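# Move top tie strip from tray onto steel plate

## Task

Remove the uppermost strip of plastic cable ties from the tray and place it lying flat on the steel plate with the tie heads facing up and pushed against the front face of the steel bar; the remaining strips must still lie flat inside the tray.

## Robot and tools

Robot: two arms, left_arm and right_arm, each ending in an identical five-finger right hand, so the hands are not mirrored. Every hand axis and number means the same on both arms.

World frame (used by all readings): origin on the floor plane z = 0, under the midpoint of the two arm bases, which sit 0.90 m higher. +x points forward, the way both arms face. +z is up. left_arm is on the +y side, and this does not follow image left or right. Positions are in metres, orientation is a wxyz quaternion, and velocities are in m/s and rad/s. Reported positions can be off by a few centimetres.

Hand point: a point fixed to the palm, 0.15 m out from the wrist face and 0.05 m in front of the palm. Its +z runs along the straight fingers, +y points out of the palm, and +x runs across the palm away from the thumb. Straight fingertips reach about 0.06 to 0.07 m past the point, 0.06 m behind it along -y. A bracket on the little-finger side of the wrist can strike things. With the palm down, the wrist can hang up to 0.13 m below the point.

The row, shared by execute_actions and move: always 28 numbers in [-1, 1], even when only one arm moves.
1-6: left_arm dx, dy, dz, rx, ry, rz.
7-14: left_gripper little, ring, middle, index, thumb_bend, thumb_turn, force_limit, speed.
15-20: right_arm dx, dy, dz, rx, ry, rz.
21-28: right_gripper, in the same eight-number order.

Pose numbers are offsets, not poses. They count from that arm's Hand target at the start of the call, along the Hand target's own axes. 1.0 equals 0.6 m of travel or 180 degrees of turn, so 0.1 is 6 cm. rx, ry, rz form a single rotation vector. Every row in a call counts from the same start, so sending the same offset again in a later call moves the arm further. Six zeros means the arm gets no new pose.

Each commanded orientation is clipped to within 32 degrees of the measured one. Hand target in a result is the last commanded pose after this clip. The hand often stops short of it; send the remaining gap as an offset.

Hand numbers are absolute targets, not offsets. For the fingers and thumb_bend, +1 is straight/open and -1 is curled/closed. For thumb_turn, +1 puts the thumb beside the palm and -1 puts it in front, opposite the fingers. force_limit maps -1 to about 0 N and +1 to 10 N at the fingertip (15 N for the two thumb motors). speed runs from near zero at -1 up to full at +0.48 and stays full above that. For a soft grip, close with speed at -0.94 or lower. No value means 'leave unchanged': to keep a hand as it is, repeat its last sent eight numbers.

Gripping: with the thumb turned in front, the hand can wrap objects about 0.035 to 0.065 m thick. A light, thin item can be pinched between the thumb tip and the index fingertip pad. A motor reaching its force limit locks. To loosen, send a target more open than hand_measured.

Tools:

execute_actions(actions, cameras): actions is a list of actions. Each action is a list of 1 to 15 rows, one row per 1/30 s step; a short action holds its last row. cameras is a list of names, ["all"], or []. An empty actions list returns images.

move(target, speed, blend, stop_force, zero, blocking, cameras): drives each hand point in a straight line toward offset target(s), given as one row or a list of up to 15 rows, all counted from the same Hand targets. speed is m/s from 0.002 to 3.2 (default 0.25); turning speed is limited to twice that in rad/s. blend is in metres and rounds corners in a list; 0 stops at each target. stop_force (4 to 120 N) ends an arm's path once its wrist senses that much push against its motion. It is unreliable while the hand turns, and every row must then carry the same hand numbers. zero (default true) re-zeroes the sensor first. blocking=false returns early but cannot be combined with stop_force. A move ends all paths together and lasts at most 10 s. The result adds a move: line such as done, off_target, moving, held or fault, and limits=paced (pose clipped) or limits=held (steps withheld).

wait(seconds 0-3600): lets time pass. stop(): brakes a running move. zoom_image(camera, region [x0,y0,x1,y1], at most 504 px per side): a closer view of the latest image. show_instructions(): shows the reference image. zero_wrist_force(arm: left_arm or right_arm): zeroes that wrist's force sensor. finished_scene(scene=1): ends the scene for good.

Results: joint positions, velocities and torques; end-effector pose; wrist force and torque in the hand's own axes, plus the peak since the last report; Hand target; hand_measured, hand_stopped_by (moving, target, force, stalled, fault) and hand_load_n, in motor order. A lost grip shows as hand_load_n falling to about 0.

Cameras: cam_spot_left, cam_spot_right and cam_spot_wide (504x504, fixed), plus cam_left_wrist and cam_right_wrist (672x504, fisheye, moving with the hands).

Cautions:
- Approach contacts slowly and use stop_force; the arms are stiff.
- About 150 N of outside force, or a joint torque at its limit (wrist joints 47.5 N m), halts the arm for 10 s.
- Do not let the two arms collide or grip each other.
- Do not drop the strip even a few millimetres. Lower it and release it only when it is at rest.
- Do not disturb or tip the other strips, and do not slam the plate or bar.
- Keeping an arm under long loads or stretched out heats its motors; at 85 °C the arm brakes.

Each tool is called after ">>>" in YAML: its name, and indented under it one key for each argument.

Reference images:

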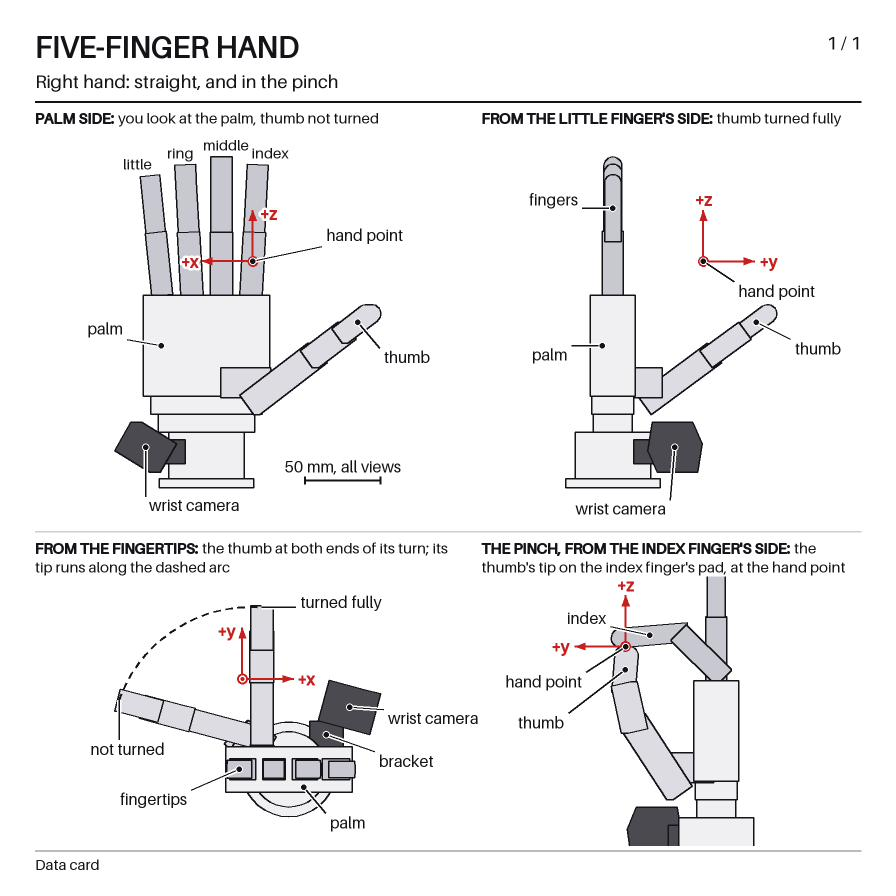

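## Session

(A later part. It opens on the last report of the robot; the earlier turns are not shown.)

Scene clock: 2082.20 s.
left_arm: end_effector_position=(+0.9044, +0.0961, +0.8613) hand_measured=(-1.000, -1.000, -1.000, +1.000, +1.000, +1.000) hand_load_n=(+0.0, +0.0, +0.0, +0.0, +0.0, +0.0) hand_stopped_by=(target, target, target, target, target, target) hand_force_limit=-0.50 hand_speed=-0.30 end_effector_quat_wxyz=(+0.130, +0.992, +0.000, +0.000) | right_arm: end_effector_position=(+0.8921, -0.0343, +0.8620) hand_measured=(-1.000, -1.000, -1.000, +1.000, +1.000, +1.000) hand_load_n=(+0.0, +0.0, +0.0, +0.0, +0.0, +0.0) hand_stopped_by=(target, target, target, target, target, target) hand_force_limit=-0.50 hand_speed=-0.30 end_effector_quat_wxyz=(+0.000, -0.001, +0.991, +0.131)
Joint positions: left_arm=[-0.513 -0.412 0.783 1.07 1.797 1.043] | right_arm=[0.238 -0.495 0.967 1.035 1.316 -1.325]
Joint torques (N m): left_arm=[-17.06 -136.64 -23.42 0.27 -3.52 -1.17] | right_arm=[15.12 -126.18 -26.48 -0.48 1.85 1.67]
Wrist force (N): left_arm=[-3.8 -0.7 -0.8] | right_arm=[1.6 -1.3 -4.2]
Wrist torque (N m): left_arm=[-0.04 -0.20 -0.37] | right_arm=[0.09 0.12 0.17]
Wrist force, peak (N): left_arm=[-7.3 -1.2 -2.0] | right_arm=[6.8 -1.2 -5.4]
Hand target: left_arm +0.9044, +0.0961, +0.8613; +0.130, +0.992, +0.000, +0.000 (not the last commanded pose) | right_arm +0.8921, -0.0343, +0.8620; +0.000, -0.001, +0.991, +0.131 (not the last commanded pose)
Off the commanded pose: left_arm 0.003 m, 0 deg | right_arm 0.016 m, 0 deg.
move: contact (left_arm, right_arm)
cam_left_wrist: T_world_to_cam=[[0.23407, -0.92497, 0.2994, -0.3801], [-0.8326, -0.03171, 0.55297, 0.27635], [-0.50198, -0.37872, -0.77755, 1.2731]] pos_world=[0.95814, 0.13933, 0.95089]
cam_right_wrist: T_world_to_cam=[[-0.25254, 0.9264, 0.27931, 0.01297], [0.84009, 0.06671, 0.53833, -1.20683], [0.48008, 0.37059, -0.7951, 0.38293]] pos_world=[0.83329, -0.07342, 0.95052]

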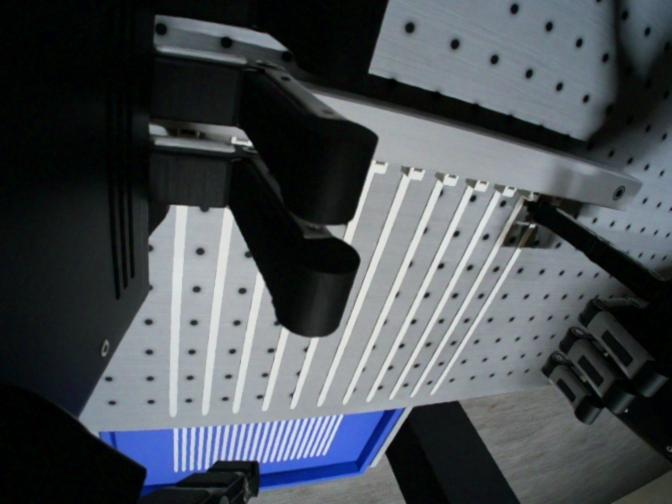

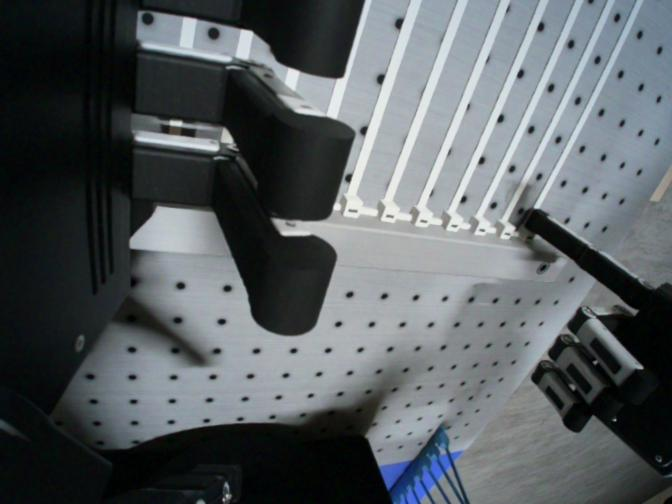

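>>> zoom_image:
  camera: "cam_right_wrist"
  region: [330, 170, 470, 290]

>>> execute_actions:
  actions: []
  cameras: ["cam_spot_left","cam_spot_right"]

>>> zoom_image:
  camera: "cam_spot_left"
  region: [180, 190, 300, 300]

>>> zoom_image:
  camera: "cam_spot_right"
  region: [210, 200, 330, 280]

Scaled by 3.600 from the camera's image (finer frame: 960x720).

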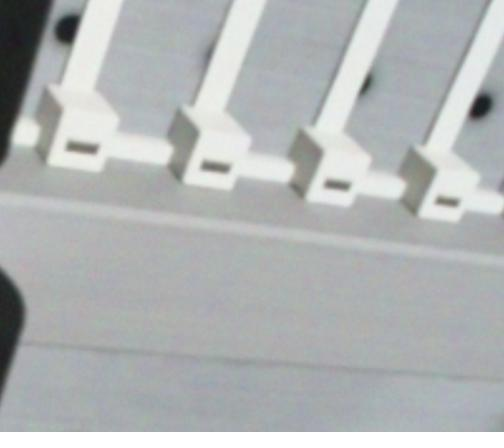

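Scene clock: 2108.57 s.
left_arm: end_effector_position=(+0.9044, +0.0961, +0.8613) hand_measured=(-1.000, -1.000, -1.000, +1.000, +1.000, +1.000) hand_load_n=(+0.0, +0.0, +0.0, +0.0, +0.0, +0.0) hand_stopped_by=(target, target, target, target, target, target) hand_force_limit=-0.50 hand_speed=-0.30 end_effector_quat_wxyz=(+0.130, +0.992, +0.000, +0.000) | right_arm: end_effector_position=(+0.8921, -0.0343, +0.8620) hand_measured=(-1.000, -1.000, -1.000, +1.000, +1.000, +1.000) hand_load_n=(+0.0, +0.0, +0.0, +0.0, +0.0, +0.0) hand_stopped_by=(target, target, target, target, target, target) hand_force_limit=-0.50 hand_speed=-0.30 end_effector_quat_wxyz=(+0.000, -0.001, +0.991, +0.131)
Joint positions: left_arm=[-0.513 -0.412 0.783 1.07 1.797 1.043] | right_arm=[0.238 -0.495 0.967 1.035 1.316 -1.325]
Joint velocities: within noise
Joint torques (N m): left_arm=[-16.28 -136.91 -23.76 1.96 -3.6 -1.29] | right_arm=[15.85 -126.11 -26.52 -0.24 1.76 1.69]
Wrist force (N): left_arm=[-3.8 -0.9 -0.3] | right_arm=[2.1 -1.3 -4.2]
Wrist torque (N m): left_arm=[-0.12 -0.21 -0.38] | right_arm=[0.09 0.04 0.19]
Wrist force, peak (N): left_arm=[-4.2 -1.2 -0.5] | right_arm=[1.5 -1.3 -4.7]
Hand target: left_arm +0.9044, +0.0961, +0.8613; +0.130, +0.992, +0.000, +0.000 (not the last commanded pose) | right_arm +0.8921, -0.0343, +0.8620; +0.000, -0.001, +0.991, +0.131 (not the last commanded pose)
Off the commanded pose: left_arm 0.003 m, 0 deg | right_arm 0.016 m, 0 deg.
Images, in order (width x height): cam_spot_left 504x504, cam_spot_right 504x504.

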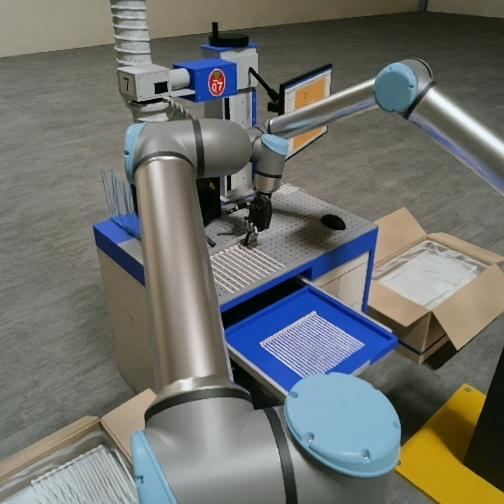

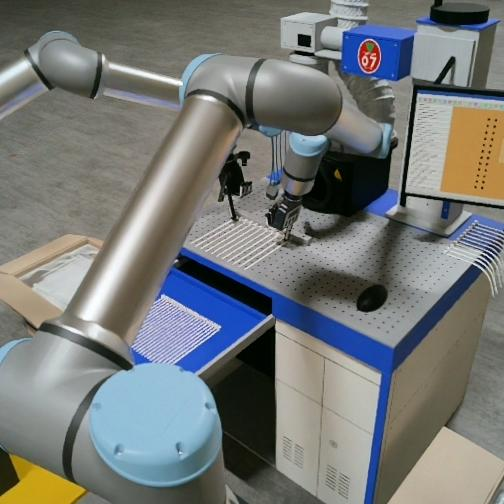

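Scaled by 4.200 from the camera's image (finer frame: 720x720).

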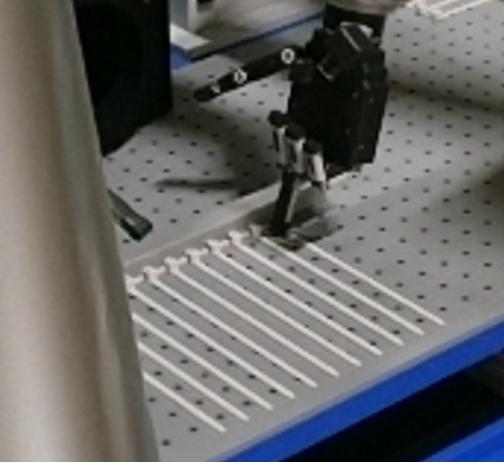

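Scaled by 4.200 from the camera's image (finer frame: 720x720).

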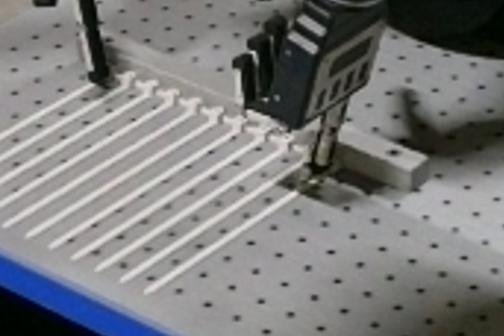

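>>> move:
  target: [-0.0117,0,0,0,0,0,-1,-1,-1,1,1,1,-0.5,-0.3,0.0117,0,0,0,0,0,-1,-1,-1,1,1,1,-0.5,-0.3]
  speed: 0.02
  cameras: ["cam_left_wrist","cam_right_wrist"]

>>> zoom_image:
  camera: "cam_right_wrist"
  region: [460, 180, 580, 280]

>>> zoom_image:
  camera: "cam_left_wrist"
  region: [480, 140, 600, 240]

>>> zoom_image:
  camera: "cam_right_wrist"
  region: [330, 170, 470, 290]

>>> zoom_image:
  camera: "cam_left_wrist"
  region: [360, 120, 500, 240]

Scene clock: 2116.80 s.
left_arm: end_effector_position=(+0.8974, +0.0960, +0.8614) hand_measured=(-1.000, -1.000, -1.000, +1.000, +1.000, +1.000) hand_load_n=(+0.0, +0.0, +0.0, +0.0, +0.0, +0.0) hand_stopped_by=(target, target, target, target, target, target) hand_force_limit=-0.50 hand_speed=-0.30 end_effector_quat_wxyz=(+0.130, +0.992, +0.000, +0.000) | right_arm: end_effector_position=(+0.8850, -0.0342, +0.8621) hand_measured=(-1.000, -1.000, -1.000, +1.000, +1.000, +1.000) hand_load_n=(+0.0, +0.0, +0.0, +0.0, +0.0, +0.0) hand_stopped_by=(target, target, target, target, target, target) hand_force_limit=-0.50 hand_speed=-0.30 end_effector_quat_wxyz=(+0.000, -0.001, +0.991, +0.131)
Joint positions: left_arm=[-0.517 -0.427 0.812 1.054 1.797 1.039] | right_arm=[0.24 -0.507 0.991 1.023 1.316 -1.324]
Joint torques (N m): left_arm=[-1.9 -99.03 -46.73 6.99 -2.84 -0.33] | right_arm=[10.06 -84.81 -43.4 6.32 2 1.58]
Wrist force (N): left_arm=[-0.4 -1.0 -0.6] | right_arm=[0.4 -1.3 -4.6]
Wrist torque (N m): left_arm=[-0.08 0.08 0.03] | right_arm=[0.14 0.08 -0.07]
Wrist force, peak (N): left_arm=[-4.4 -1.1 -0.2] | right_arm=[2.2 -1.2 -4.7]
Hand target: left_arm +0.8974, +0.0961, +0.8613; +0.130, +0.992, +0.000, +0.000 | right_arm +0.8850, -0.0343, +0.8620; +0.000, -0.001, +0.991, +0.131
Off the commanded pose: left_arm 0.000 m, 0 deg | right_arm 0.000 m, 0 deg.
move: done
cam_left_wrist: T_world_to_cam=[[0.23397, -0.92494, 0.29957, -0.37862], [-0.83271, -0.0316, 0.55281, 0.27062], [-0.50185, -0.37879, -0.7776, 1.26951]] pos_world=[0.95104, 0.13923, 0.95099]
cam_right_wrist: T_world_to_cam=[[-0.2527, 0.92635, 0.27931, 0.01121], [0.83992, 0.06673, 0.5386, -1.20112], [0.48029, 0.3707, -0.79492, 0.38599]] pos_world=[0.82629, -0.07332, 0.95062]

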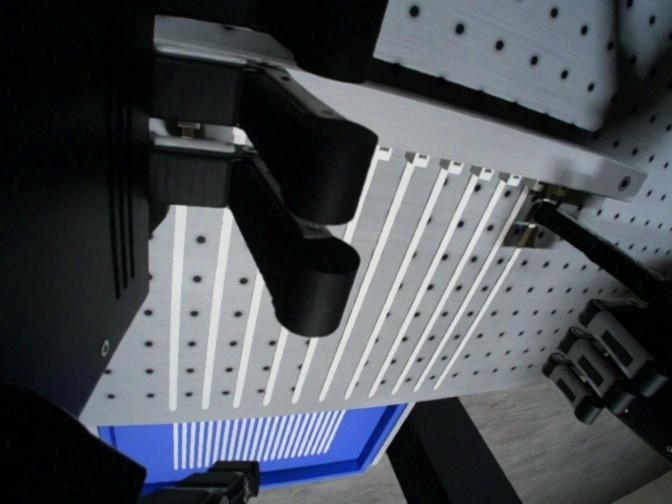

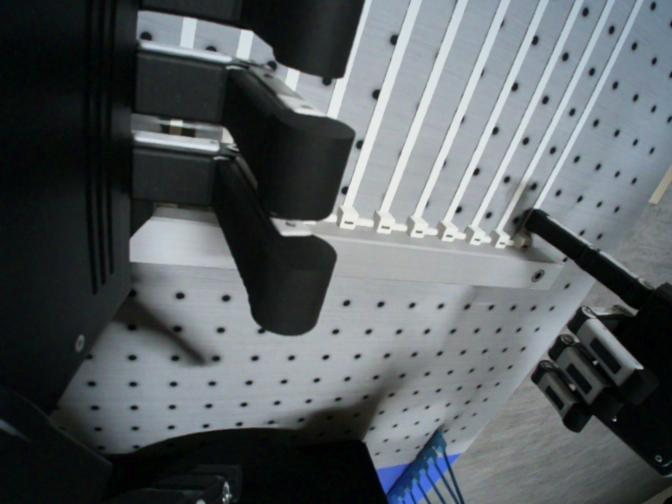

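Scaled by 4.200 from the camera's image (finer frame: 960x720).

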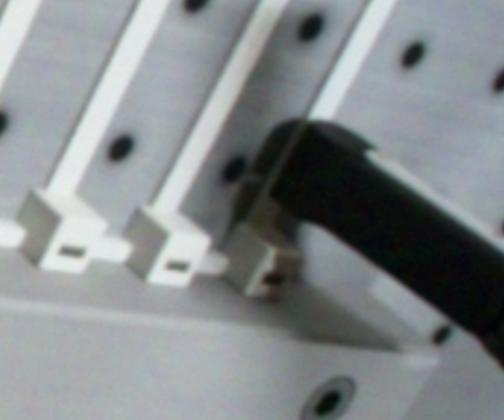

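Scaled by 4.200 from the camera's image (finer frame: 960x720).

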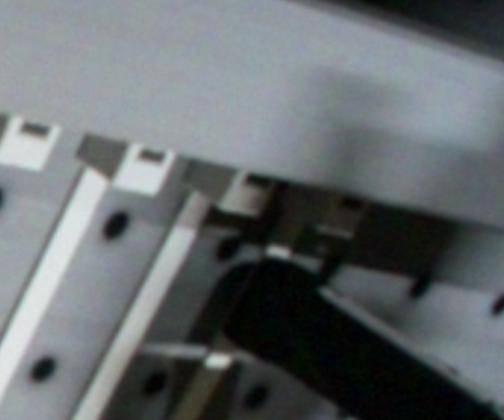

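Scaled by 3.600 from the camera's image (finer frame: 960x720).

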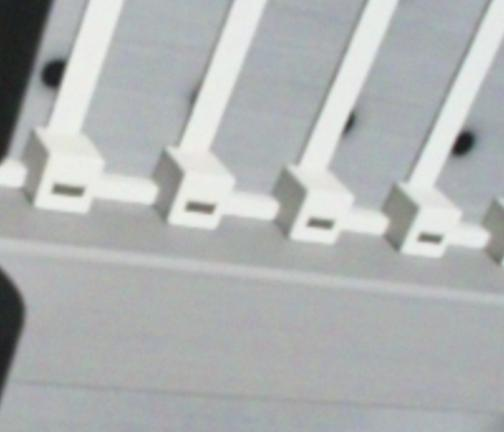

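Scaled by 3.600 from the camera's image (finer frame: 960x720).

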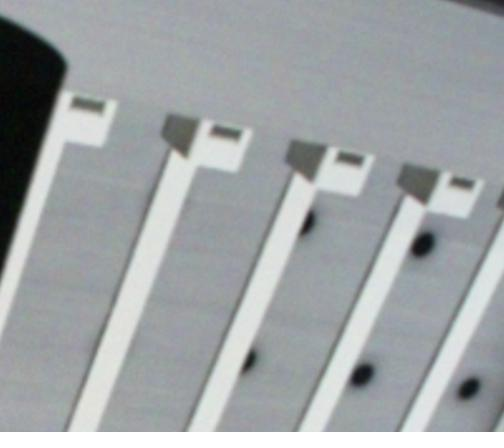

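>>> move:
  target:
    - [0,0.00863,-0.0322,0,0,0,-1,-1,-1,1,1,1,-0.5,-0.3,0,0.00863,-0.0322,0,0,0,-1,-1,-1,1,1,1,-0.5,-0.3]
    - [-0.03,-0.0374,-0.1826,0,0,0,-1,-1,-1,1,1,1,-0.5,-0.3,0.03,-0.0374,-0.1826,0,0,0,-1,-1,-1,1,1,1,-0.5,-0.3]
  speed: [0.03,0.1]
  blend: [0.005,0]
  cameras: ["all"]

Scene clock: 2138.37 s.
left_arm: end_effector_position=(+0.8794, +0.1463, +0.9614) hand_measured=(-1.000, -1.000, -1.000, +1.000, +1.000, +1.000) hand_load_n=(+0.0, +0.0, +0.0, +0.0, +0.0, +0.0) hand_stopped_by=(target, target, target, target, target, target) hand_force_limit=-0.50 hand_speed=-0.30 end_effector_quat_wxyz=(+0.130, +0.992, +0.000, +0.000) | right_arm: end_effector_position=(+0.8670, -0.0844, +0.9622) hand_measured=(-1.000, -1.000, -1.000, +1.000, +1.000, +1.000) hand_load_n=(+0.0, +0.0, +0.0, +0.0, +0.0, +0.0) hand_stopped_by=(target, target, target, target, target, target) hand_force_limit=-0.50 hand_speed=-0.30 end_effector_quat_wxyz=(+0.000, -0.001, +0.991, +0.131)
Joint positions: left_arm=[-0.479 -0.569 0.913 1.106 1.802 1.077] | right_arm=[0.19 -0.652 1.089 1.083 1.314 -1.375]
Joint torques (N m): left_arm=[-18.49 -95.84 -47.48 0.79 2.39 -2.21] | right_arm=[-0.24 -74.65 -44.22 -0.45 -1.62 2.91]
Wrist force (N): left_arm=[-0.1 -1.1 -0.4] | right_arm=[0.6 -1.1 -4.4]
Wrist torque (N m): left_arm=[-0.13 0.03 -0.15] | right_arm=[0.14 0.09 0.07]
Wrist force, peak (N): left_arm=[-0.4 -1.3 -2.0] | right_arm=[1.0 -1.6 -6.1]
Hand target: left_arm +0.8794, +0.1460, +0.9614; +0.130, +0.992, +0.000, +0.000 | right_arm +0.8670, -0.0844, +0.9620; +0.000, -0.001, +0.991, +0.131
Off the commanded pose: left_arm 0.000 m, 0 deg | right_arm 0.000 m, 0 deg.
move: done
cam_left_wrist: T_world_to_cam=[[0.23423, -0.92497, 0.29928, -0.3578], [-0.83244, -0.03181, 0.5532, 0.20141], [-0.50217, -0.37871, -0.77743, 1.35745]] pos_world=[0.93314, 0.18953, 1.05099]
cam_right_wrist: T_world_to_cam=[[-0.25262, 0.92637, 0.27931, 0.02514], [0.84015, 0.06683, 0.53822, -1.2362], [0.47992, 0.37063, -0.79518, 0.49334]] pos_world=[0.80819, -0.12352, 1.05062]

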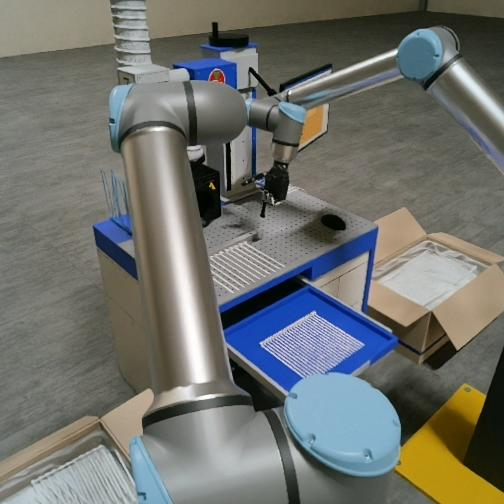

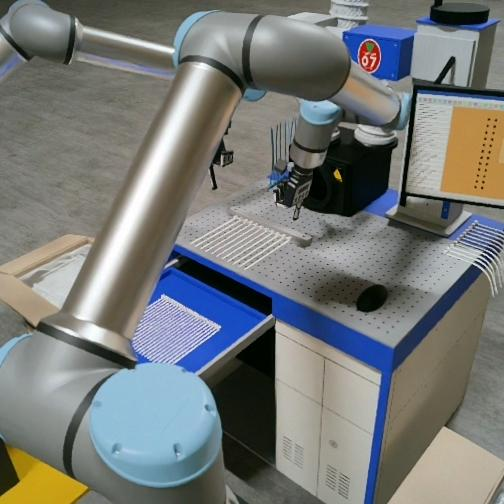

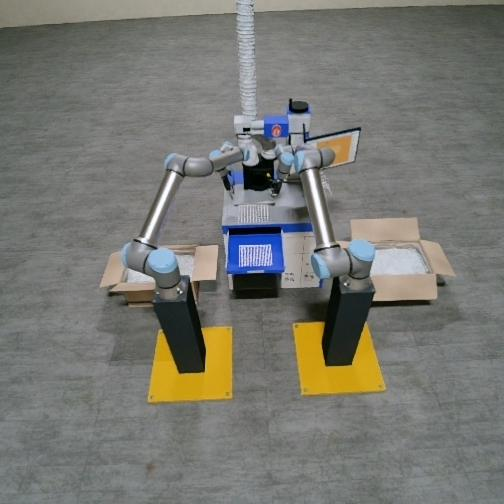

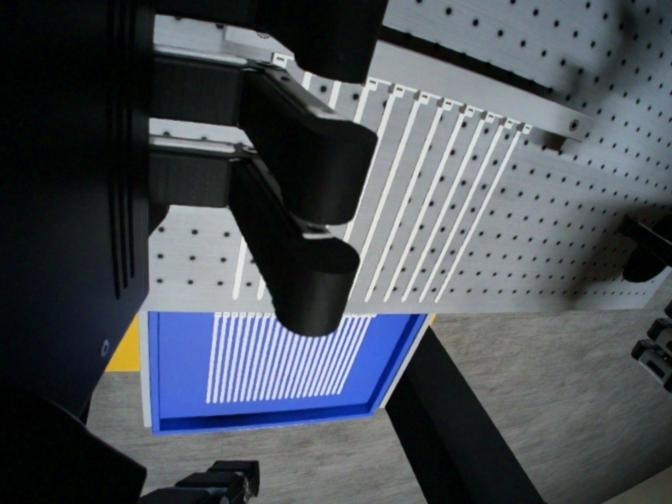

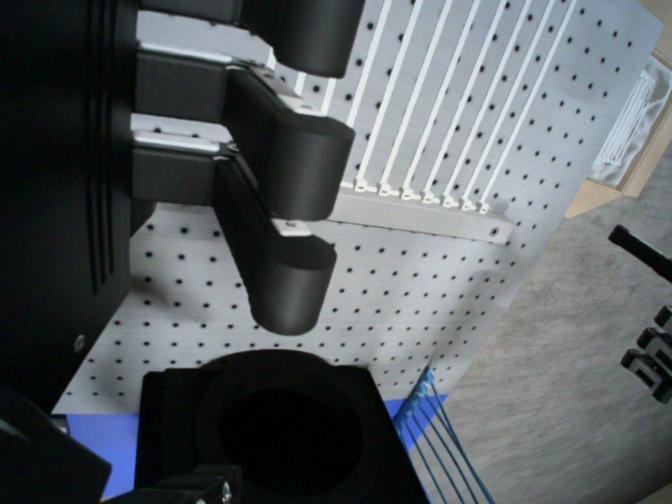

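>>> zoom_image:
  camera: "cam_right_wrist"
  region: [330, 150, 530, 260]

>>> zoom_image:
  camera: "cam_left_wrist"
  region: [350, 60, 600, 170]

>>> zoom_image:
  camera: "cam_spot_right"
  region: [180, 195, 330, 285]

>>> zoom_image:
  camera: "cam_spot_left"
  region: [190, 215, 310, 305]

Scaled by 2.520 from the camera's image (finer frame: 960x720).

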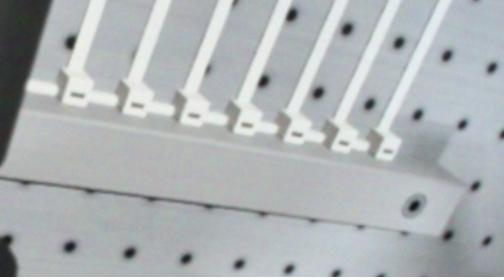

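Scaled by 2.016 from the camera's image (finer frame: 960x720).

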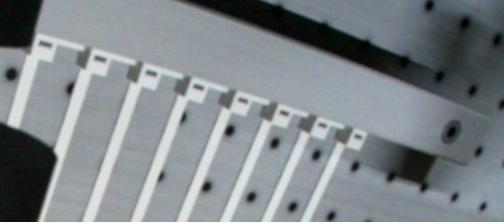

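Scaled by 3.360 from the camera's image (finer frame: 720x720).

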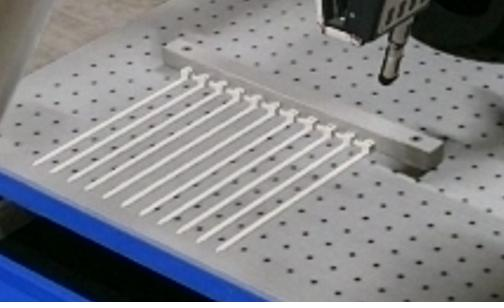

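Scaled by 4.200 from the camera's image (finer frame: 720x720).

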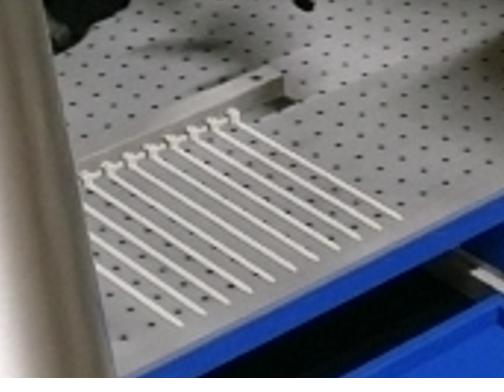

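>>> zoom_image:
  camera: "cam_left_wrist"
  region: [460, 80, 560, 160]

>>> zoom_image:
  camera: "cam_left_wrist"
  region: [360, 60, 460, 140]

>>> zoom_image:
  camera: "cam_right_wrist"
  region: [420, 170, 520, 250]

>>> zoom_image:
  camera: "cam_spot_right"
  region: [225, 200, 315, 255]

Scaled by 5.040 from the camera's image (finer frame: 960x720).

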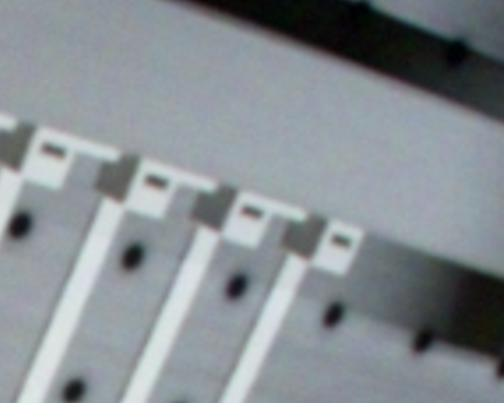

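Scaled by 5.040 from the camera's image (finer frame: 960x720).

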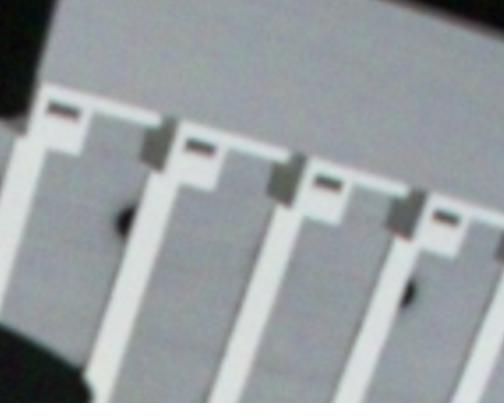

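Scaled by 5.040 from the camera's image (finer frame: 960x720).

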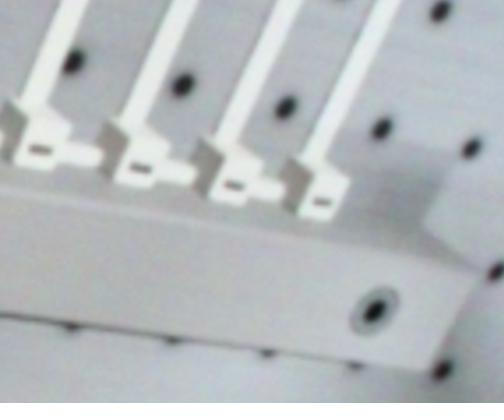

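Scaled by 5.600 from the camera's image (finer frame: 720x720).

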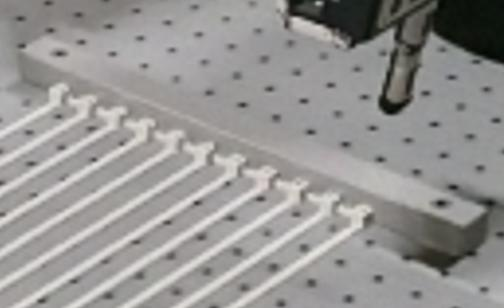

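>>> finished_scene:

The scene is finished: the task was done.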